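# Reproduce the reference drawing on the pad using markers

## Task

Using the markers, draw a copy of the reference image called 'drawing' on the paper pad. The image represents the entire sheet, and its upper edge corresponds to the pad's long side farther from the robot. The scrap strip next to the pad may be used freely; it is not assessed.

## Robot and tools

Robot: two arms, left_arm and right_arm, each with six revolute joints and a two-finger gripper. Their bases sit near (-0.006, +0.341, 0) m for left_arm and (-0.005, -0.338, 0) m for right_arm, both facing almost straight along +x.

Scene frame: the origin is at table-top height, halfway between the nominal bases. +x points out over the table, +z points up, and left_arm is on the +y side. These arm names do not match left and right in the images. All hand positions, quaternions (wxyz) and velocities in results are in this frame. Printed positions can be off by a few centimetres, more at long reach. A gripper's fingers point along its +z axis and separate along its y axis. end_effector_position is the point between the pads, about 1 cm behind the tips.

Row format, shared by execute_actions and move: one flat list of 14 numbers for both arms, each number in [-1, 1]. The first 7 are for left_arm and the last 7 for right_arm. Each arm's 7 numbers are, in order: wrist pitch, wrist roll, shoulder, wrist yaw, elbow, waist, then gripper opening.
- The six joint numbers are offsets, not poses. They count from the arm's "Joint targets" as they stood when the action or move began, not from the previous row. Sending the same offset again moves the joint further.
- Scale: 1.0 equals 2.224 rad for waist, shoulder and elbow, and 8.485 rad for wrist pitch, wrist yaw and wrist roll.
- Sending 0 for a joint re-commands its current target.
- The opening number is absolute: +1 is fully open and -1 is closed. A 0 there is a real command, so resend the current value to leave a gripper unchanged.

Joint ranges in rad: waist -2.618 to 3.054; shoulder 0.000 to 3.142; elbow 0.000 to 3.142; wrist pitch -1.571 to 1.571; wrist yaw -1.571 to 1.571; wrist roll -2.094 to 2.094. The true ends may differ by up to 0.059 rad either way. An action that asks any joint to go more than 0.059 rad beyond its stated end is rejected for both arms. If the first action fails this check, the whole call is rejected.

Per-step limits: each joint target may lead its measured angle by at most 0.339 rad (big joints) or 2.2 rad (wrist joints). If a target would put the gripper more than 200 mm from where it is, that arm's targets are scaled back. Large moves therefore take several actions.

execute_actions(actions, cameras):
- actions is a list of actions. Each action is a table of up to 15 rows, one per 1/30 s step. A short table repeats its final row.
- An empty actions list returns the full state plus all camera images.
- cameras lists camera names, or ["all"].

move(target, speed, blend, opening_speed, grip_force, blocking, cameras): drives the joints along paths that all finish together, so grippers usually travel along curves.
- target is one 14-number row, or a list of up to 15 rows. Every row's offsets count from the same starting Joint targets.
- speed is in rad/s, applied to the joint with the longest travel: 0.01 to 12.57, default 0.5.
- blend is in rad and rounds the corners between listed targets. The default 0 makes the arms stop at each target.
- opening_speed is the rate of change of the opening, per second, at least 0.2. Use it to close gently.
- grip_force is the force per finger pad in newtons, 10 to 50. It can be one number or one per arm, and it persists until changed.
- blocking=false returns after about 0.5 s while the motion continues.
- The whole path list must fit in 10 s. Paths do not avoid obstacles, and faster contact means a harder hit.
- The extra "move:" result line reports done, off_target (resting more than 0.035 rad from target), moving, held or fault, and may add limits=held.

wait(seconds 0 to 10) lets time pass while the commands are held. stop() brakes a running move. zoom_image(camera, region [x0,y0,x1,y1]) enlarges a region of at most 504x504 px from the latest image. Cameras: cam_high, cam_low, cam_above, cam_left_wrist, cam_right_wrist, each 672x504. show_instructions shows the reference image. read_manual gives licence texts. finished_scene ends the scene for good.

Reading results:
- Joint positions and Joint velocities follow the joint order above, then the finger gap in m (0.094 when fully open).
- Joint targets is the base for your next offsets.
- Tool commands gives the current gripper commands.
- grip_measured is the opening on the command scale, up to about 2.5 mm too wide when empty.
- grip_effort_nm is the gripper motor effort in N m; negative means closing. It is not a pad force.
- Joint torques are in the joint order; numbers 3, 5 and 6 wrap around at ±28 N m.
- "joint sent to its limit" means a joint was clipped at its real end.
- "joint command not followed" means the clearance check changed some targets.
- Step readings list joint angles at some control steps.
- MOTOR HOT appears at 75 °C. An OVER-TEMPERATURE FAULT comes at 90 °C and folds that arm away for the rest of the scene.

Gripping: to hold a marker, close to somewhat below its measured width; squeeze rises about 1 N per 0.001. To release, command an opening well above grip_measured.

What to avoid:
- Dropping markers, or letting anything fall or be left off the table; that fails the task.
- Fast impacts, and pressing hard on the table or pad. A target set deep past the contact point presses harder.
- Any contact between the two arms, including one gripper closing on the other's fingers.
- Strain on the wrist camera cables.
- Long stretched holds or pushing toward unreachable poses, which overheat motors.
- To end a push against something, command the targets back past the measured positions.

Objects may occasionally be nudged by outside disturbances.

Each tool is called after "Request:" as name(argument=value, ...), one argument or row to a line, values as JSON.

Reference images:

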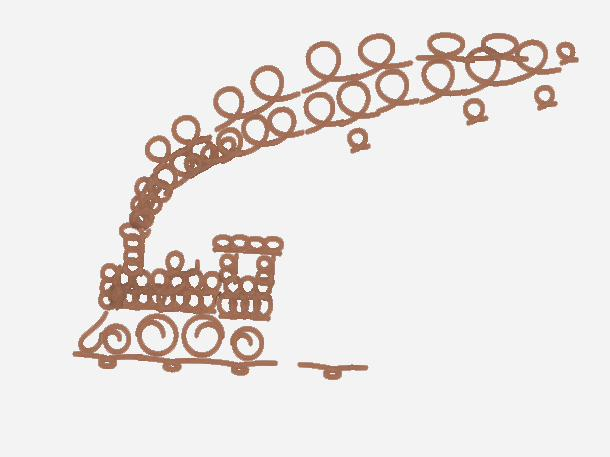

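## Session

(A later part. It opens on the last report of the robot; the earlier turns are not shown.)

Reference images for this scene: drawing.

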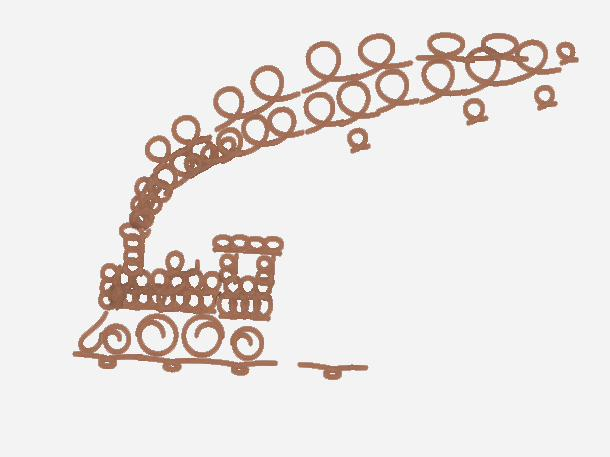

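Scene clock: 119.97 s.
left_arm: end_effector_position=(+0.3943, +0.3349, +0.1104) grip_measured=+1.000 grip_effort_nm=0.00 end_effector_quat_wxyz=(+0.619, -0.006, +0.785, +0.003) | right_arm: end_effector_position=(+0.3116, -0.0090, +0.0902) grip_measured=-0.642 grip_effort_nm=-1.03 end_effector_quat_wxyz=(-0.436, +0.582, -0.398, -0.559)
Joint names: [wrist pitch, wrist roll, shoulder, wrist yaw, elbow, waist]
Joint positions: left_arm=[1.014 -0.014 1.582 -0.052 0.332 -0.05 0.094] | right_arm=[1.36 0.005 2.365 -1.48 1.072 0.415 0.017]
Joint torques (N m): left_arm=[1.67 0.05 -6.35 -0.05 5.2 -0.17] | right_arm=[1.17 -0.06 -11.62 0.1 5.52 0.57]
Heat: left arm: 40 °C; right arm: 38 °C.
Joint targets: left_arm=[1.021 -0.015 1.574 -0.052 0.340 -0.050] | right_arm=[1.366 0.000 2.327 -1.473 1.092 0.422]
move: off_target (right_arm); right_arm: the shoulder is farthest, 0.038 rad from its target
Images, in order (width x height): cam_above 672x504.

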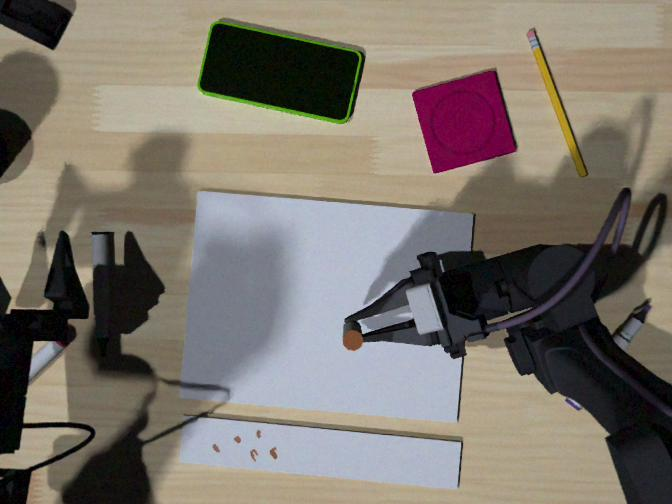

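Request:
move(
  target=[
    [0,0,0,0,0,0,1,0,0,0.0211,0.044,0,0.19,-1],
    [0,0,0,0,0,0,1,0,0,0.0211,0.048,0,0.1998,-1],
    [0,0,0,0,0,0,1,0,0,0.0499,0.048,0,0.1998,-1],
  ],
  speed=[0.4,0.1,0.08],
)

Request:
move(
  target=[0,0,0,0,0,0,1,0,0,0,0,0,0.0108,-1],
  speed=0.05,
)

Request:
move(
  target=[0,0,0,0,0,0,1,0,0,0,0.00707,0,0,-1],
  speed=0.08,
)

Request:
move(
  target=[0,0,0,0,0,0,1,0,0,0,0,0,-0.0162,-1],
  speed=0.05,
)

Request:
move(
  target=[0,0,0,0,0,0,1,0,0,0,-0.00943,0,0,-1],
  speed=0.08,
)

Request:
move(
  target=[
    [0,0,0,0,0,0,1,0,0,-0.03,0,0,0,-1],
    [0,0,0,0,0,0,1,0,0,-0.05,0,0,-0.2,-1],
  ],
  speed=[0.4,0.5],
  cameras=["cam_above"],
)

Request:
zoom_image(
  camera="cam_above",
  region=[190, 410, 250, 455],
)

Scene clock: 126.33 s.
left_arm: end_effector_position=(+0.3943, +0.3349, +0.1104) grip_measured=+1.000 grip_effort_nm=0.00 end_effector_quat_wxyz=(+0.619, -0.006, +0.785, +0.003) | right_arm: end_effector_position=(+0.1985, +0.1314, +0.0656) grip_measured=-0.642 grip_effort_nm=-1.03 end_effector_quat_wxyz=(-0.406, +0.578, -0.405, -0.580)
Joint names: [wrist pitch, wrist roll, shoulder, wrist yaw, elbow, waist]
Joint positions: left_arm=[1.014 -0.014 1.582 -0.052 0.332 -0.05 0.094] | right_arm=[1.362 0.005 2.428 -1.075 1.072 0.861 0.017]
Joint torques (N m): left_arm=[1.67 0.04 -6.57 -0.06 5.19 -0.14] | right_arm=[1.39 -0.06 -8.28 0.09 5.45 0.44]
Heat: left arm: 41 °C; right arm: 38 °C.
Joint targets: left_arm=[1.021 -0.015 1.574 -0.052 0.340 -0.050] | right_arm=[1.366 0.000 2.438 -1.066 1.092 0.866]
move: done

Scene clock: 127.13 s.
left_arm: end_effector_position=(+0.3943, +0.3349, +0.1104) grip_measured=+1.000 grip_effort_nm=0.00 end_effector_quat_wxyz=(+0.619, -0.006, +0.785, +0.003) | right_arm: end_effector_position=(+0.1882, +0.1361, +0.0656) grip_measured=-0.642 grip_effort_nm=-1.03 end_effector_quat_wxyz=(-0.400, +0.582, -0.399, -0.584)
Joint names: [wrist pitch, wrist roll, shoulder, wrist yaw, elbow, waist]
Joint positions: left_arm=[1.014 -0.014 1.582 -0.052 0.332 -0.05 0.094] | right_arm=[1.362 0.005 2.428 -1.072 1.072 0.884 0.017]
Joint torques (N m): left_arm=[1.66 0.07 -6.45 -0.06 5.23 -0.13] | right_arm=[1.39 -0.06 -8.24 0.06 5.46 0.54]
Heat: left arm: 41 °C; right arm: 38 °C.
Joint targets: left_arm=[1.021 -0.015 1.574 -0.052 0.340 -0.050] | right_arm=[1.366 0.000 2.438 -1.066 1.092 0.890]
move: done

Scene clock: 128.33 s.
left_arm: end_effector_position=(+0.3943, +0.3349, +0.1104) grip_measured=+1.000 grip_effort_nm=0.00 end_effector_quat_wxyz=(+0.619, -0.006, +0.785, +0.003) | right_arm: end_effector_position=(+0.1968, +0.1392, +0.0656) grip_measured=-0.642 grip_effort_nm=-1.03 end_effector_quat_wxyz=(-0.415, +0.572, -0.414, -0.574)
Joint names: [wrist pitch, wrist roll, shoulder, wrist yaw, elbow, waist]
Joint positions: left_arm=[1.014 -0.014 1.582 -0.052 0.332 -0.05 0.094] | right_arm=[1.362 0.005 2.428 -1.022 1.072 0.884 0.017]
Joint torques (N m): left_arm=[1.66 0.04 -6.37 -0.03 5.29 -0.03] | right_arm=[1.42 -0.07 -8.28 0.14 5.5 0.55]
Heat: left arm: 41 °C; right arm: 38 °C.
Joint targets: left_arm=[1.021 -0.015 1.574 -0.052 0.340 -0.050] | right_arm=[1.366 0.000 2.438 -1.006 1.092 0.890]
move: done

Scene clock: 129.33 s.
left_arm: end_effector_position=(+0.3943, +0.3349, +0.1104) grip_measured=+1.000 grip_effort_nm=0.00 end_effector_quat_wxyz=(+0.619, -0.006, +0.785, +0.003) | right_arm: end_effector_position=(+0.2081, +0.1345, +0.0656) grip_measured=-0.642 grip_effort_nm=-1.03 end_effector_quat_wxyz=(-0.422, +0.567, -0.421, -0.569)
Joint names: [wrist pitch, wrist roll, shoulder, wrist yaw, elbow, waist]
Joint positions: left_arm=[1.014 -0.014 1.582 -0.052 0.332 -0.05 0.094] | right_arm=[1.362 0.005 2.428 -1.019 1.072 0.861 0.017]
Joint torques (N m): left_arm=[1.69 0.05 -6.32 -0.04 5.22 -0.17] | right_arm=[1.42 -0.06 -8.27 0.13 5.5 -0.57]
Heat: left arm: 41 °C; right arm: 38 °C.
Joint targets: left_arm=[1.021 -0.015 1.574 -0.052 0.340 -0.050] | right_arm=[1.366 0.000 2.438 -1.006 1.092 0.854]
move: done

Scene clock: 130.77 s.
left_arm: end_effector_position=(+0.3943, +0.3349, +0.1104) grip_measured=+1.000 grip_effort_nm=0.00 end_effector_quat_wxyz=(+0.619, -0.006, +0.785, +0.003) | right_arm: end_effector_position=(+0.1987, +0.1314, +0.0656) grip_measured=-0.642 grip_effort_nm=-1.03 end_effector_quat_wxyz=(-0.406, +0.578, -0.405, -0.580)
Joint names: [wrist pitch, wrist roll, shoulder, wrist yaw, elbow, waist]
Joint positions: left_arm=[1.014 -0.014 1.582 -0.052 0.332 -0.05 0.094] | right_arm=[1.362 0.005 2.428 -1.074 1.072 0.861 0.017]
Joint torques (N m): left_arm=[1.63 0.04 -6.48 -0.05 5.3 -0.1] | right_arm=[1.39 -0.06 -8.25 -0.12 5.48 -0.58]
Heat: left arm: 41 °C; right arm: 38 °C.
Joint targets: left_arm=[1.021 -0.015 1.574 -0.052 0.340 -0.050] | right_arm=[1.366 0.000 2.438 -1.086 1.092 0.854]
move: done

Scene clock: 133.03 s.
left_arm: end_effector_position=(+0.3943, +0.3349, +0.1104) grip_measured=+1.000 grip_effort_nm=0.00 end_effector_quat_wxyz=(+0.619, -0.006, +0.785, +0.003) | right_arm: end_effector_position=(+0.3857, -0.0059, +0.0944) grip_measured=-0.642 grip_effort_nm=-1.03 end_effector_quat_wxyz=(+0.545, -0.481, +0.503, +0.468)
Joint names: [wrist pitch, wrist roll, shoulder, wrist yaw, elbow, waist]
Joint positions: left_arm=[1.014 -0.014 1.582 -0.052 0.332 -0.05 0.094] | right_arm=[1.362 0.005 2.366 -1.085 1.072 0.403 0.017]
Joint torques (N m): left_arm=[1.65 0.04 -6.39 -0.04 5.3 -0.06] | right_arm=[1.37 -0.07 -11.9 0.02 5.75 0.49]
Heat: left arm: 41 °C; right arm: 38 °C.
Joint targets: left_arm=[1.021 -0.015 1.574 -0.052 0.340 -0.050] | right_arm=[1.366 0.000 2.326 -1.086 1.092 0.409]
move: off_target (right_arm); right_arm: the shoulder is farthest, 0.039 rad from its target
Images, in order (width x height): cam_above 672x504.

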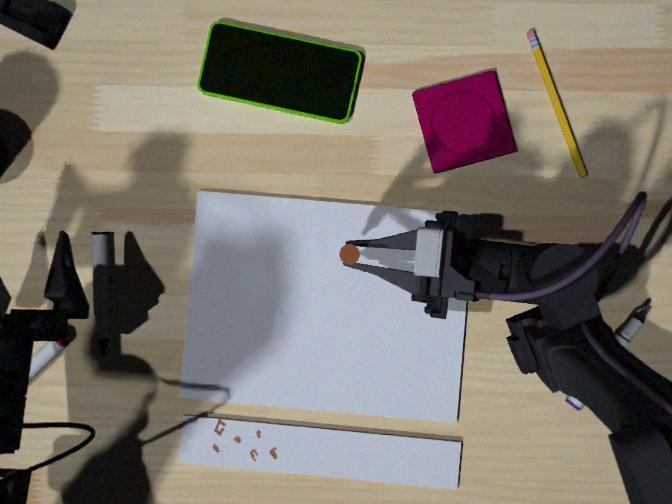

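Scaled by 8.400 from the camera's 672x504 image, which has a finer 960x720 frame.

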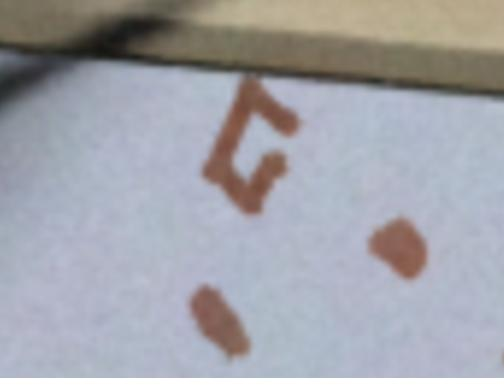

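Request:
zoom_image(
  camera="cam_above",
  region=[208, 415, 232, 439],
)

Scaled by 21.000 from the camera's 672x504 image, which has a finer 960x720 frame.

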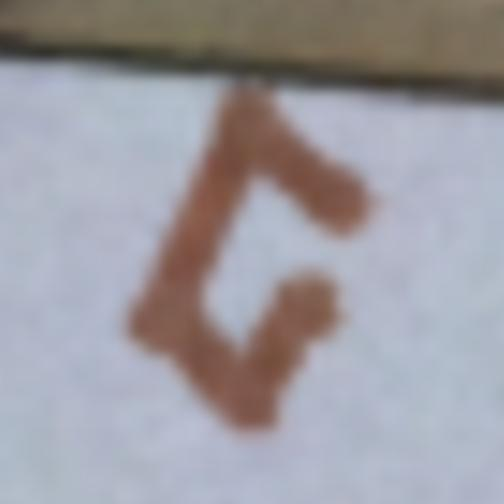

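Request:
wait(
  seconds=0.1,
  cameras=["cam_right_wrist","cam_above","cam_low"],
)

Request:
zoom_image(
  camera="cam_right_wrist",
  region=[240, 300, 440, 504],
)

Request:
zoom_image(
  camera="cam_low",
  region=[180, 150, 330, 270],
)

Request:
zoom_image(
  camera="cam_above",
  region=[310, 210, 450, 310],
)

Scene clock: 143.37 s.
left_arm: end_effector_position=(+0.3943, +0.3349, +0.1104) grip_measured=+1.000 grip_effort_nm=0.00 end_effector_quat_wxyz=(+0.619, -0.006, +0.785, +0.003) | right_arm: end_effector_position=(+0.3853, -0.0054, +0.0944) grip_measured=-0.642 grip_effort_nm=-1.03 end_effector_quat_wxyz=(+0.544, -0.481, +0.503, +0.468)
Joint names: [wrist pitch, wrist roll, shoulder, wrist yaw, elbow, waist]
Joint positions: left_arm=[1.014 -0.014 1.582 -0.052 0.332 -0.05 0.094] | right_arm=[1.362 0.005 2.366 -1.085 1.072 0.404 0.017]
Joint torques (N m): left_arm=[1.62 0.04 -6.43 -0.02 5.16 -0.13] | right_arm=[1.37 -0.06 -11.92 0.01 5.74 0.4]
Heat: left arm: 41 °C; right arm: 38 °C.
Joint targets: left_arm=[1.021 -0.015 1.574 -0.052 0.340 -0.050] | right_arm=[1.366 0.000 2.326 -1.086 1.092 0.410]
Tool commands: left_gripper/opening=+1.0 right_gripper/opening=-1.0
wait: 0.10 s; at rest from the start
Images, in order (width x height): cam_low 672x504, cam_above 672x504, cam_right_wrist 672x504.

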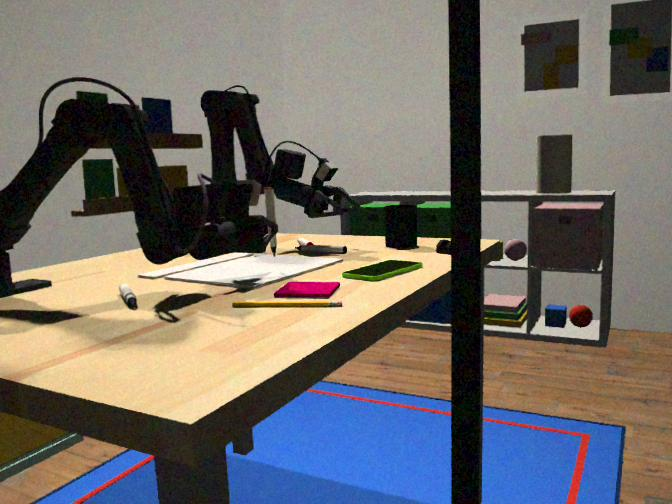

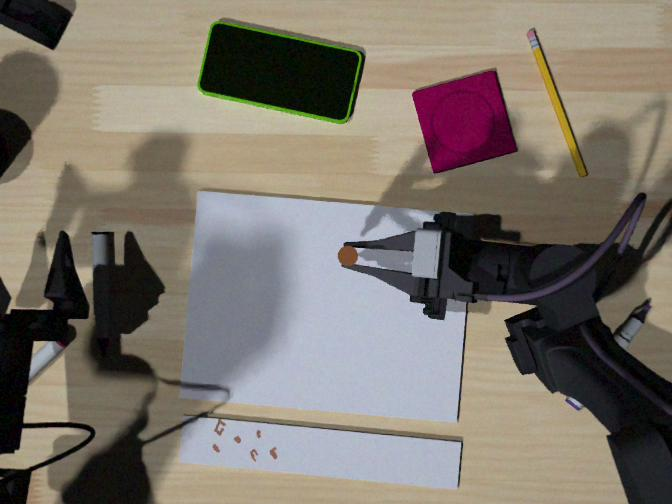

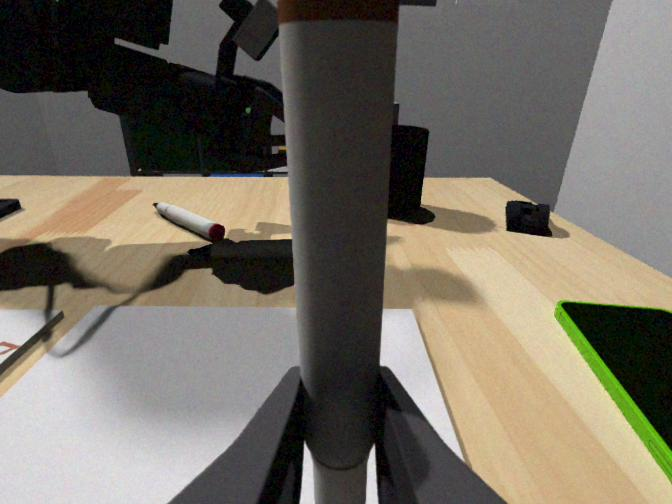

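Scaled by 2.471 from the camera's 672x504 image, which has a finer 960x720 frame.

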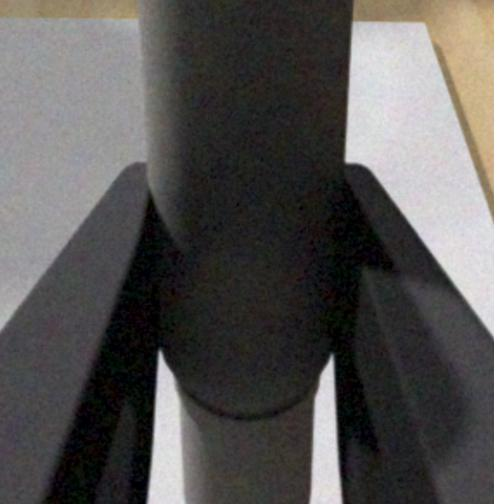

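Scaled by 3.360 from the camera's 672x504 image, which has a finer 960x720 frame.

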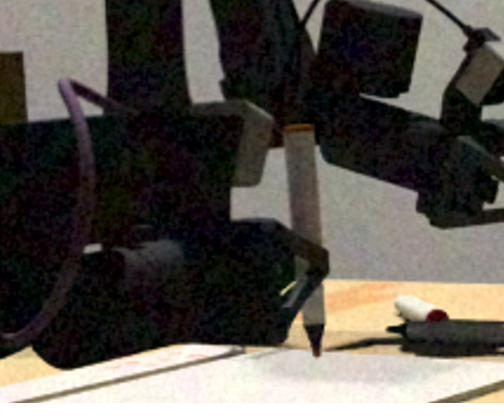

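Scaled by 3.600 from the camera's 672x504 image, which has a finer 960x720 frame.

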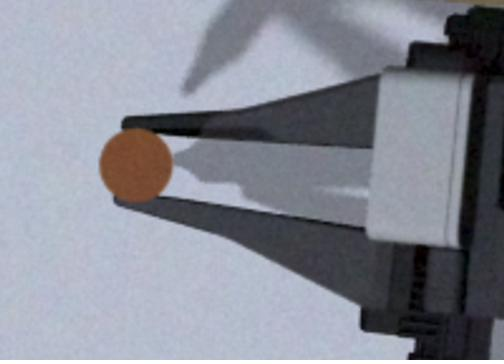

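Request:
move(
  target=[0,0,0,0,0,0,1,0,0,0,0.0095,0,0,-1],
  speed=0.1,
  cameras=["cam_above"],
)

Request:
zoom_image(
  camera="cam_above",
  region=[318, 226, 378, 286],
)

Request:
move(
  target=[0,0,0,0,0,0,1,0,0,0,-0.0095,0,0,-1],
  speed=0.1,
  cameras=["cam_above"],
)

Request:
zoom_image(
  camera="cam_above",
  region=[318, 226, 378, 286],
)

Scene clock: 146.13 s.
left_arm: end_effector_position=(+0.3943, +0.3349, +0.1104) grip_measured=+1.000 grip_effort_nm=0.00 end_effector_quat_wxyz=(+0.619, -0.006, +0.785, +0.003) | right_arm: end_effector_position=(+0.3975, -0.0071, +0.0951) grip_measured=-0.642 grip_effort_nm=-1.03 end_effector_quat_wxyz=(+0.561, -0.462, +0.518, +0.451)
Joint names: [wrist pitch, wrist roll, shoulder, wrist yaw, elbow, waist]
Joint positions: left_arm=[1.014 -0.014 1.582 -0.052 0.332 -0.05 0.094] | right_arm=[1.362 0.005 2.366 -1.016 1.072 0.404 0.017]
Joint torques (N m): left_arm=[1.67 0 -6.43 -0.03 5.23 -0.09] | right_arm=[1.4 -0.06 -11.95 0.11 5.79 0.42]
Heat: left arm: 41 °C; right arm: 38 °C.
Joint targets: left_arm=[1.021 -0.015 1.574 -0.052 0.340 -0.050] | right_arm=[1.366 0.000 2.326 -1.006 1.092 0.410]
move: off_target (right_arm); right_arm: the shoulder is farthest, 0.040 rad from its target
Images, in order (width x height): cam_above 672x504.

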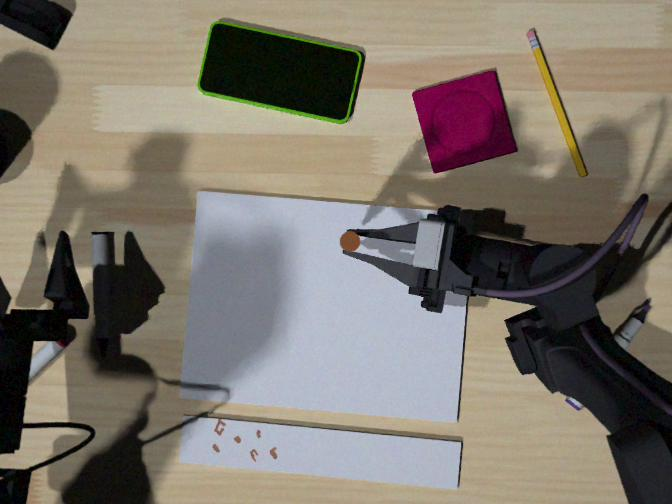

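Scaled by 8.400 from the camera's 672x504 image, which has a finer 960x720 frame.

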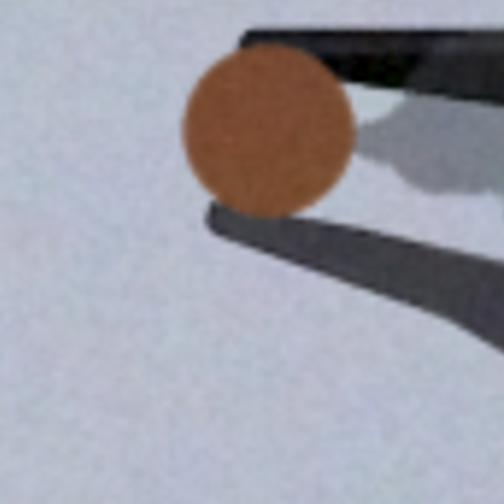

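Scene clock: 147.43 s.
left_arm: end_effector_position=(+0.3943, +0.3349, +0.1104) grip_measured=+1.000 grip_effort_nm=0.00 end_effector_quat_wxyz=(+0.619, -0.006, +0.785, +0.003) | right_arm: end_effector_position=(+0.3862, -0.0055, +0.0944) grip_measured=-0.642 grip_effort_nm=-1.03 end_effector_quat_wxyz=(+0.546, -0.480, +0.504, +0.467)
Joint names: [wrist pitch, wrist roll, shoulder, wrist yaw, elbow, waist]
Joint positions: left_arm=[1.014 -0.014 1.582 -0.052 0.332 -0.05 0.094] | right_arm=[1.362 0.005 2.366 -1.08 1.072 0.404 0.017]
Joint torques (N m): left_arm=[1.63 0.03 -6.43 -0.05 5.16 -0.21] | right_arm=[1.37 -0.06 -11.9 -0.02 5.76 0.4]
Heat: left arm: 41 °C; right arm: 38 °C.
Joint targets: left_arm=[1.021 -0.015 1.574 -0.052 0.340 -0.050] | right_arm=[1.366 0.000 2.326 -1.086 1.092 0.410]
move: off_target (right_arm); right_arm: the shoulder is farthest, 0.040 rad from its target
Images, in order (width x height): cam_above 672x504.

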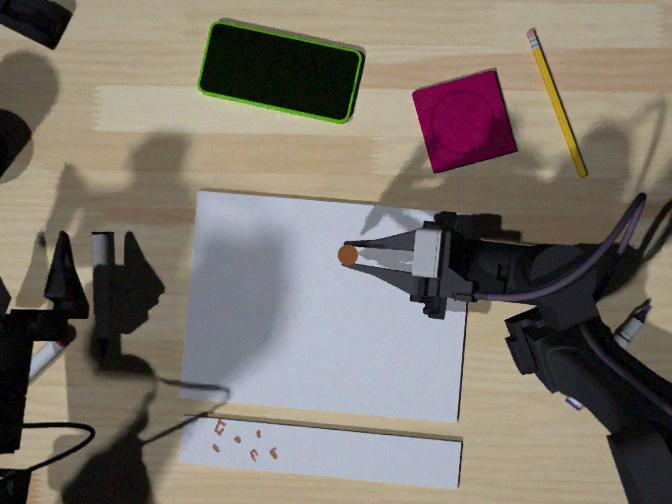

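Scaled by 8.400 from the camera's 672x504 image, which has a finer 960x720 frame.

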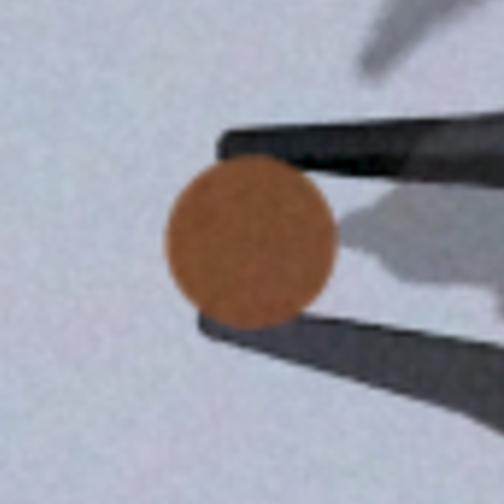

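Request:
move(
  target=[
    [0,0,0,0,0,0,1,0,0,0.0216,0.00306,0,0.21875,-1],
    [0,0,0,0,0,0,1,0,0,0.0216,0.00636,0,0.22325,-1],
    [0,0,0,0,0,0,1,0,0,0.05036,0.00636,0,0.22325,-1],
  ],
  speed=[0.4,0.1,0.08],
  cameras=["cam_above","cam_right_wrist"],
)

Request:
zoom_image(
  camera="cam_above",
  region=[170, 400, 290, 490],
)

Request:
zoom_image(
  camera="cam_right_wrist",
  region=[240, 300, 440, 504],
)

Request:
move(
  target=[0,0,0,0,0,0,1,0,0,0,0.0071,0,0,-1],
  speed=0.08,
  cameras=["cam_above","cam_right_wrist"],
)

Request:
zoom_image(
  camera="cam_above",
  region=[170, 400, 290, 490],
)

Request:
zoom_image(
  camera="cam_right_wrist",
  region=[240, 300, 440, 504],
)

Scene clock: 154.33 s.
left_arm: end_effector_position=(+0.3943, +0.3349, +0.1104) grip_measured=+1.000 grip_effort_nm=0.00 end_effector_quat_wxyz=(+0.619, -0.006, +0.785, +0.003) | right_arm: end_effector_position=(+0.1847, +0.1416, +0.0658) grip_measured=-0.642 grip_effort_nm=-1.03 end_effector_quat_wxyz=(-0.404, +0.580, -0.403, -0.582)
Joint names: [wrist pitch, wrist roll, shoulder, wrist yaw, elbow, waist]
Joint positions: left_arm=[1.014 -0.014 1.582 -0.052 0.332 -0.05 0.094] | right_arm=[1.363 0.005 2.428 -1.041 1.072 0.902 0.017]
Joint torques (N m): left_arm=[1.66 0 -6.43 -0.05 5.3 -0.02] | right_arm=[1.4 -0.06 -8.23 0.09 5.48 0.31]
Heat: left arm: 41 °C; right arm: 38 °C.
Joint targets: left_arm=[1.021 -0.015 1.574 -0.052 0.340 -0.050] | right_arm=[1.366 0.000 2.438 -1.032 1.092 0.906]
move: done
Images, in order (width x height): cam_above 672x504, cam_right_wrist 672x504.

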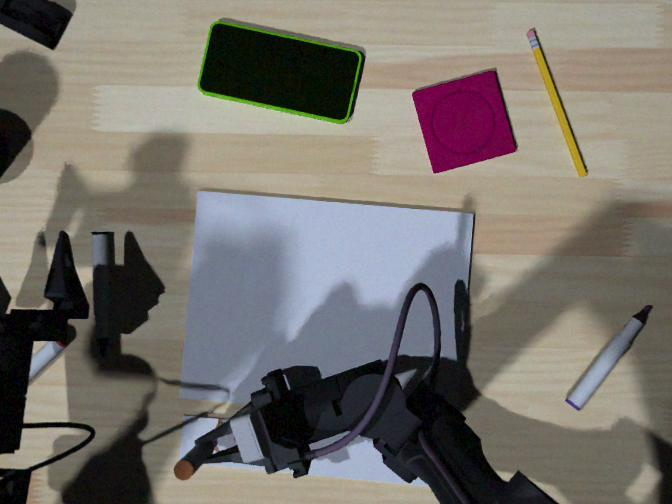

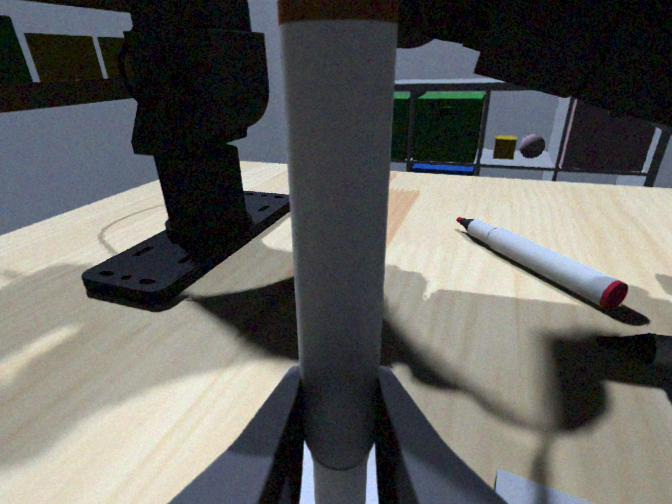

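Scaled by 4.200 from the camera's 672x504 image, which has a finer 960x720 frame.

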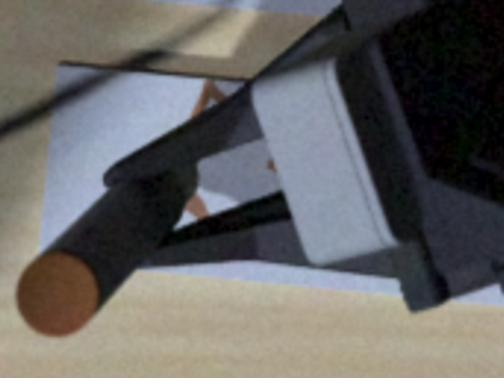

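Scaled by 2.471 from the camera's 672x504 image, which has a finer 960x720 frame.

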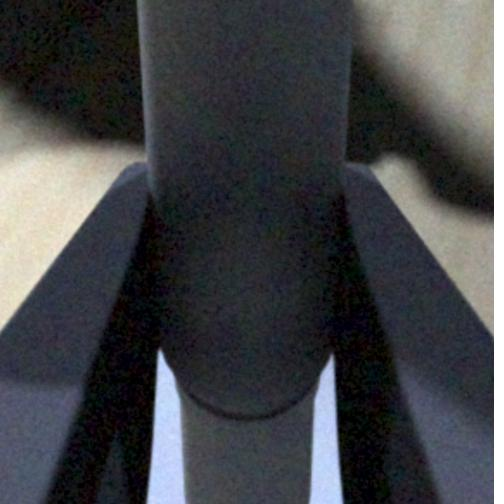

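Scene clock: 155.53 s.
left_arm: end_effector_position=(+0.3943, +0.3349, +0.1104) grip_measured=+1.000 grip_effort_nm=0.00 end_effector_quat_wxyz=(+0.619, -0.006, +0.785, +0.003) | right_arm: end_effector_position=(+0.1937, +0.1447, +0.0659) grip_measured=-0.642 grip_effort_nm=-1.03 end_effector_quat_wxyz=(-0.419, +0.569, -0.418, -0.571)
Joint names: [wrist pitch, wrist roll, shoulder, wrist yaw, elbow, waist]
Joint positions: left_arm=[1.014 -0.014 1.582 -0.052 0.332 -0.05 0.094] | right_arm=[1.363 0.005 2.428 -0.989 1.072 0.902 0.017]
Joint torques (N m): left_arm=[1.71 0.02 -6.45 -0.08 5.18 0.02] | right_arm=[1.42 -0.06 -8.24 0.13 5.52 0.29]
Heat: left arm: 41 °C; right arm: 38 °C.
Joint targets: left_arm=[1.021 -0.015 1.574 -0.052 0.340 -0.050] | right_arm=[1.366 0.000 2.438 -0.972 1.092 0.906]
move: done
Images, in order (width x height): cam_above 672x504, cam_right_wrist 672x504.

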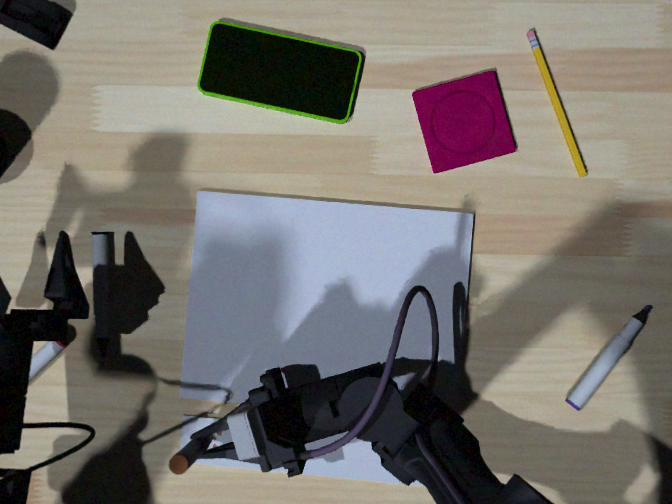

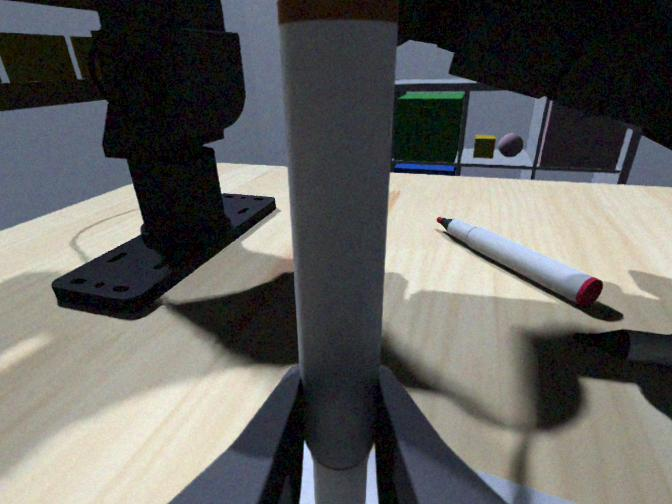

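Scaled by 4.200 from the camera's 672x504 image, which has a finer 960x720 frame.

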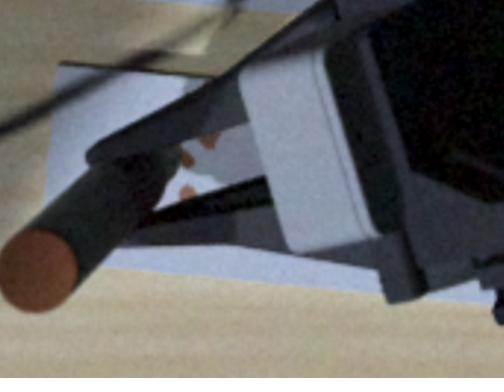

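Scaled by 2.471 from the camera's 672x504 image, which has a finer 960x720 frame.

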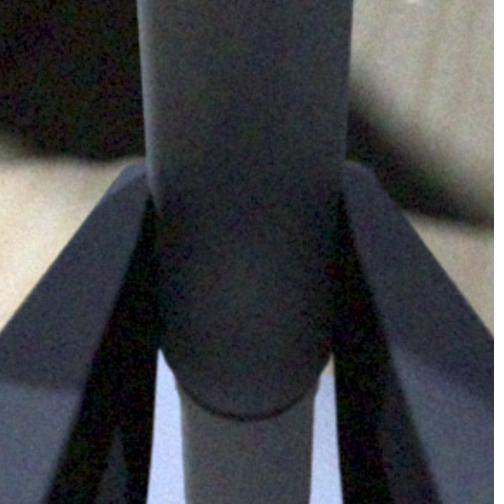

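Request:
zoom_image(
  camera="cam_above",
  region=[340, 330, 500, 450],
)

Request:
move(
  target=[0,0,0,0,0,0,1,0,0,0,-0.0095,0,0,-1],
  speed=0.08,
  cameras=["cam_above"],
)

Request:
zoom_image(
  camera="cam_above",
  region=[340, 330, 500, 450],
)

Request:
zoom_image(
  camera="cam_above",
  region=[170, 400, 290, 490],
)

Scaled by 3.150 from the camera's 672x504 image, which has a finer 960x720 frame.

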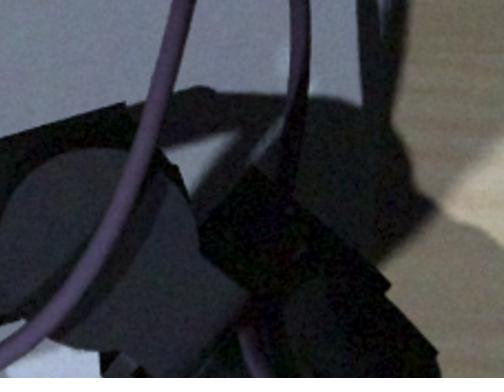

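Scene clock: 158.30 s.
left_arm: end_effector_position=(+0.3943, +0.3349, +0.1104) grip_measured=+1.000 grip_effort_nm=0.00 end_effector_quat_wxyz=(+0.619, -0.006, +0.785, +0.003) | right_arm: end_effector_position=(+0.1848, +0.1416, +0.0658) grip_measured=-0.642 grip_effort_nm=-1.03 end_effector_quat_wxyz=(-0.404, +0.580, -0.403, -0.581)
Joint names: [wrist pitch, wrist roll, shoulder, wrist yaw, elbow, waist]
Joint positions: left_arm=[1.014 -0.014 1.582 -0.052 0.332 -0.05 0.094] | right_arm=[1.363 0.005 2.428 -1.04 1.072 0.902 0.017]
Joint torques (N m): left_arm=[1.69 0.01 -6.34 -0.06 5.19 -0.09] | right_arm=[1.4 -0.06 -8.23 -0.11 5.49 0.31]
Heat: left arm: 41 °C; right arm: 38 °C.
Joint targets: left_arm=[1.021 -0.015 1.574 -0.052 0.340 -0.050] | right_arm=[1.366 0.000 2.438 -1.053 1.092 0.906]
move: done
Images, in order (width x height): cam_above 672x504.

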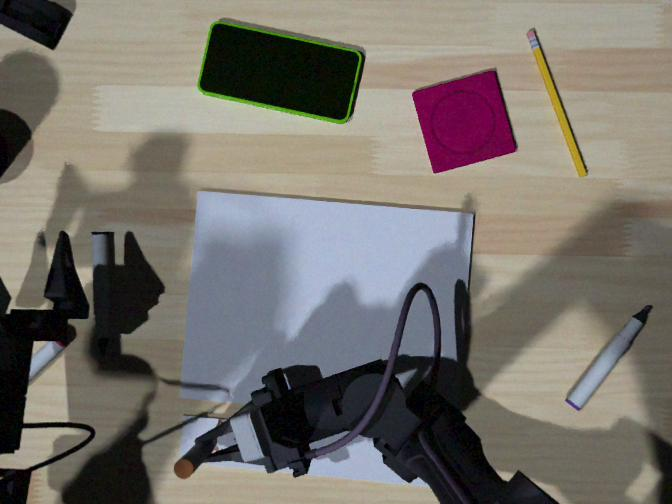

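Scaled by 3.150 from the camera's 672x504 image, which has a finer 960x720 frame.

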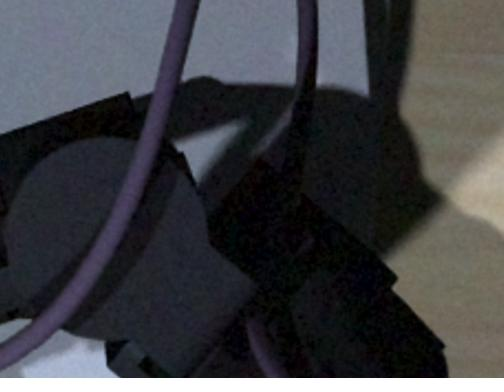

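Scaled by 4.200 from the camera's 672x504 image, which has a finer 960x720 frame.

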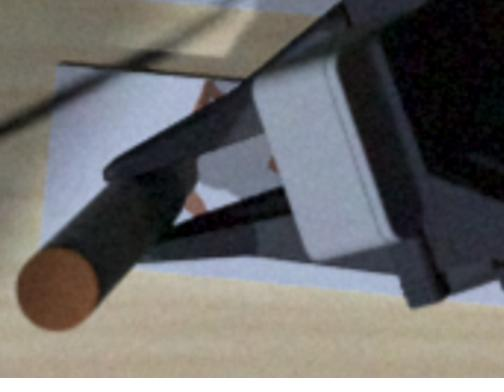

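Request:
move(
  target=[
    [0,0,0,0,0,0,1,0,0,-0.03,0,0,0,-1],
    [0,0,0,0,0,0,1,0,0,-0.05,0,0,-0.2,-1],
  ],
  speed=[0.4,0.5],
  cameras=["cam_above"],
)

Request:
zoom_image(
  camera="cam_above",
  region=[190, 410, 250, 455],
)

Scene clock: 162.93 s.
left_arm: end_effector_position=(+0.3943, +0.3349, +0.1104) grip_measured=+1.000 grip_effort_nm=0.00 end_effector_quat_wxyz=(+0.619, -0.006, +0.785, +0.003) | right_arm: end_effector_position=(+0.3739, +0.0135, +0.0945) grip_measured=-0.642 grip_effort_nm=-1.03 end_effector_quat_wxyz=(+0.541, -0.485, +0.498, +0.474)
Joint names: [wrist pitch, wrist roll, shoulder, wrist yaw, elbow, waist]
Joint positions: left_arm=[1.014 -0.014 1.582 -0.052 0.332 -0.05 0.094] | right_arm=[1.362 0.005 2.367 -1.052 1.072 0.455 0.017]
Joint torques (N m): left_arm=[1.65 0.02 -6.42 -0.05 5.18 -0.02] | right_arm=[1.38 -0.06 -11.95 0.01 5.78 0.44]
Heat: left arm: 41 °C; right arm: 38 °C.
Joint targets: left_arm=[1.021 -0.015 1.574 -0.052 0.340 -0.050] | right_arm=[1.366 0.000 2.327 -1.053 1.092 0.461]
move: off_target (right_arm); right_arm: the shoulder is farthest, 0.040 rad from its target
Images, in order (width x height): cam_above 672x504.

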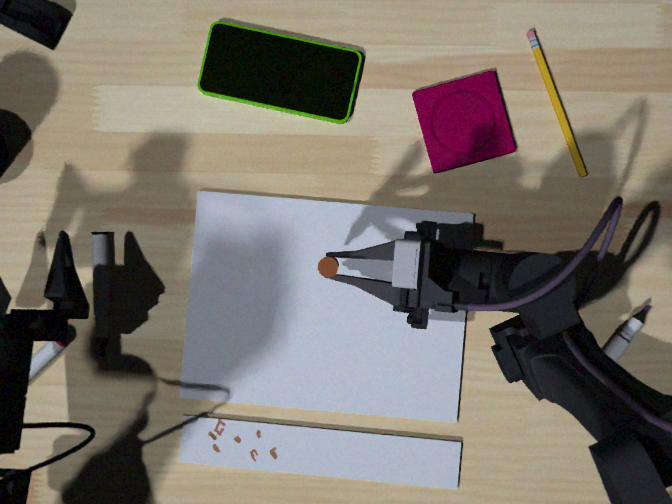

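Scaled by 8.400 from the camera's 672x504 image, which has a finer 960x720 frame.

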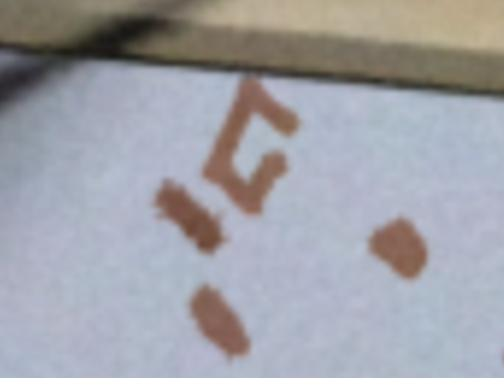

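Request:
move(
  target=[
    [0,0,0,0,0,0,1,0,0,0.0211,-0.02363,0,0.1808,-1],
    [0,0,0,0,0,0,1,0,0,0.0211,-0.02127,0,0.1853,-1],
    [0,0,0,0,0,0,1,0,0,0.0499,-0.02127,0,0.1853,-1],
  ],
  speed=[0.4,0.1,0.08],
)

Request:
move(
  target=[
    [0,0,0,0,0,0,1,0,0,0,0.00219,0,0.00229,-1],
    [0,0,0,0,0,0,1,0,0,0,0.00306,0,0.00472,-1],
    [0,0,0,0,0,0,1,0,0,0,-0.0007,0,0.00665,-1],
    [0,0,0,0,0,0,1,0,0,0,-0.00117,0,0.00737,-1],
    [0,0,0,0,0,0,1,0,0,0,-0.00197,0,0.00755,-1],
    [0,0,0,0,0,0,1,0,0,0,-0.00356,0,-0.00283,-1],
    [0,0,0,0,0,0,1,0,0,0,-0.00471,0,-0.004,-1],
    [0,0,0,0,0,0,1,0,0,0,-0.0062,0,-0.00625,-1],
    [0,0,0,0,0,0,1,0,0,0,-0.00707,0,-0.00868,-1],
    [0,0,0,0,0,0,1,0,0,0,-0.00331,0,-0.01061,-1],
    [0,0,0,0,0,0,1,0,0,0,-0.00284,0,-0.01133,-1],
    [0,0,0,0,0,0,1,0,0,0,-0.00204,0,-0.01151,-1],
    [0,0,0,0,0,0,1,0,0,0,-0.00045,0,-0.00112,-1],
    [0,0,0,0,0,0,1,0,0,0,0.00071,0,0.00004,-1],
    [0,0,0,0,0,0,1,0,0,0,0.00174,0,0.00148,-1],
  ],
  speed=0.06,
  blend=[0.001,0.001,0.001,0.001,0.001,0.001,0.001,0.001,0.001,0.001,0.001,0.001,0.001,0.001,0],
)

Request:
move(
  target=[
    [0,0,0,0,0,0,1,0,0,-0.03,0,0,0,-1],
    [0,0,0,0,0,0,1,0,0,-0.05,0,0,-0.2,-1],
  ],
  speed=[0.4,0.5],
  cameras=["cam_above"],
)

Request:
zoom_image(
  camera="cam_above",
  region=[190, 415, 290, 475],
)

Request:
zoom_image(
  camera="cam_above",
  region=[220, 440, 250, 470],
)

Scene clock: 169.90 s.
left_arm: end_effector_position=(+0.3943, +0.3349, +0.1104) grip_measured=+1.000 grip_effort_nm=0.00 end_effector_quat_wxyz=(+0.619, -0.006, +0.785, +0.003) | right_arm: end_effector_position=(+0.1674, +0.1202, +0.0651) grip_measured=-0.642 grip_effort_nm=-1.03 end_effector_quat_wxyz=(-0.353, +0.612, -0.353, -0.613)
Joint names: [wrist pitch, wrist roll, shoulder, wrist yaw, elbow, waist]
Joint positions: left_arm=[1.014 -0.014 1.582 -0.052 0.332 -0.05 0.094] | right_arm=[1.363 0.005 2.429 -1.242 1.072 0.869 0.017]
Joint torques (N m): left_arm=[1.66 0.02 -6.45 -0.06 5.39 -0.17] | right_arm=[1.3 -0.06 -8.16 0.08 5.37 0.31]
Heat: left arm: 42 °C; right arm: 39 °C.
Joint targets: left_arm=[1.021 -0.015 1.574 -0.052 0.340 -0.050] | right_arm=[1.366 0.000 2.438 -1.233 1.092 0.873]
move: done

Scene clock: 173.70 s.
left_arm: end_effector_position=(+0.3943, +0.3349, +0.1104) grip_measured=+1.000 grip_effort_nm=0.00 end_effector_quat_wxyz=(+0.619, -0.006, +0.785, +0.003) | right_arm: end_effector_position=(+0.1684, +0.1211, +0.0651) grip_measured=-0.642 grip_effort_nm=-1.03 end_effector_quat_wxyz=(-0.356, +0.610, -0.356, -0.612)
Joint names: [wrist pitch, wrist roll, shoulder, wrist yaw, elbow, waist]
Joint positions: left_arm=[1.014 -0.014 1.582 -0.052 0.332 -0.05 0.094] | right_arm=[1.363 0.005 2.429 -1.233 1.072 0.87 0.017]
Joint torques (N m): left_arm=[1.66 0.02 -6.53 -0.04 5.33 -0.09] | right_arm=[1.31 -0.06 -8.24 0.12 5.37 0.57]
Heat: left arm: 42 °C; right arm: 39 °C.
Joint targets: left_arm=[1.021 -0.015 1.574 -0.052 0.340 -0.050] | right_arm=[1.366 0.000 2.438 -1.218 1.092 0.877]
move: done

Scene clock: 175.93 s.
left_arm: end_effector_position=(+0.3943, +0.3349, +0.1104) grip_measured=+1.000 grip_effort_nm=0.00 end_effector_quat_wxyz=(+0.619, -0.006, +0.785, +0.003) | right_arm: end_effector_position=(+0.3535, +0.0029, +0.0930) grip_measured=-0.642 grip_effort_nm=-1.03 end_effector_quat_wxyz=(+0.505, -0.523, +0.464, +0.507)
Joint names: [wrist pitch, wrist roll, shoulder, wrist yaw, elbow, waist]
Joint positions: left_arm=[1.014 -0.014 1.582 -0.052 0.332 -0.05 0.094] | right_arm=[1.363 0.005 2.366 -1.222 1.072 0.425 0.017]
Joint torques (N m): left_arm=[1.66 0.04 -6.41 -0.04 5.18 -0.01] | right_arm=[1.3 -0.06 -11.82 0.07 5.67 0.49]
Heat: left arm: 42 °C; right arm: 39 °C.
Joint targets: left_arm=[1.021 -0.015 1.574 -0.052 0.340 -0.050] | right_arm=[1.366 0.000 2.327 -1.218 1.092 0.432]
move: off_target (right_arm); right_arm: the shoulder is farthest, 0.039 rad from its target
Images, in order (width x height): cam_above 672x504.

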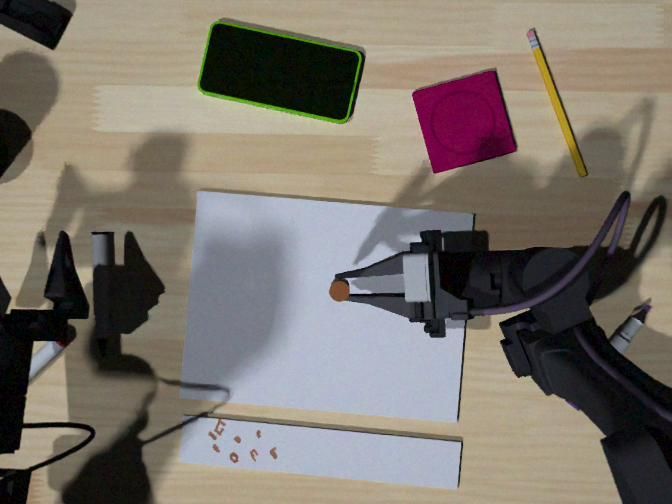

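Scaled by 5.040 from the camera's 672x504 image, which has a finer 960x720 frame.

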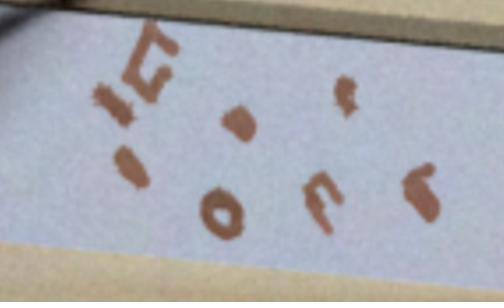

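Scaled by 16.800 from the camera's 672x504 image, which has a finer 960x720 frame.

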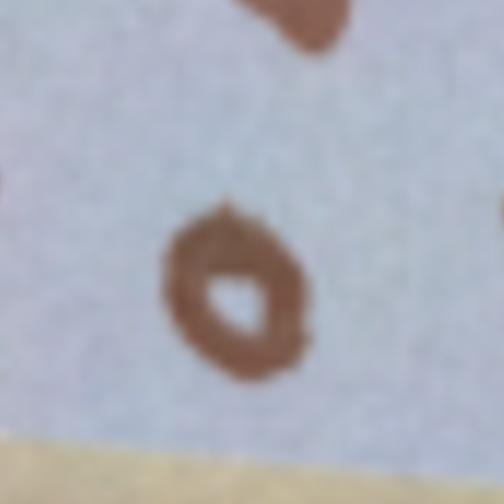

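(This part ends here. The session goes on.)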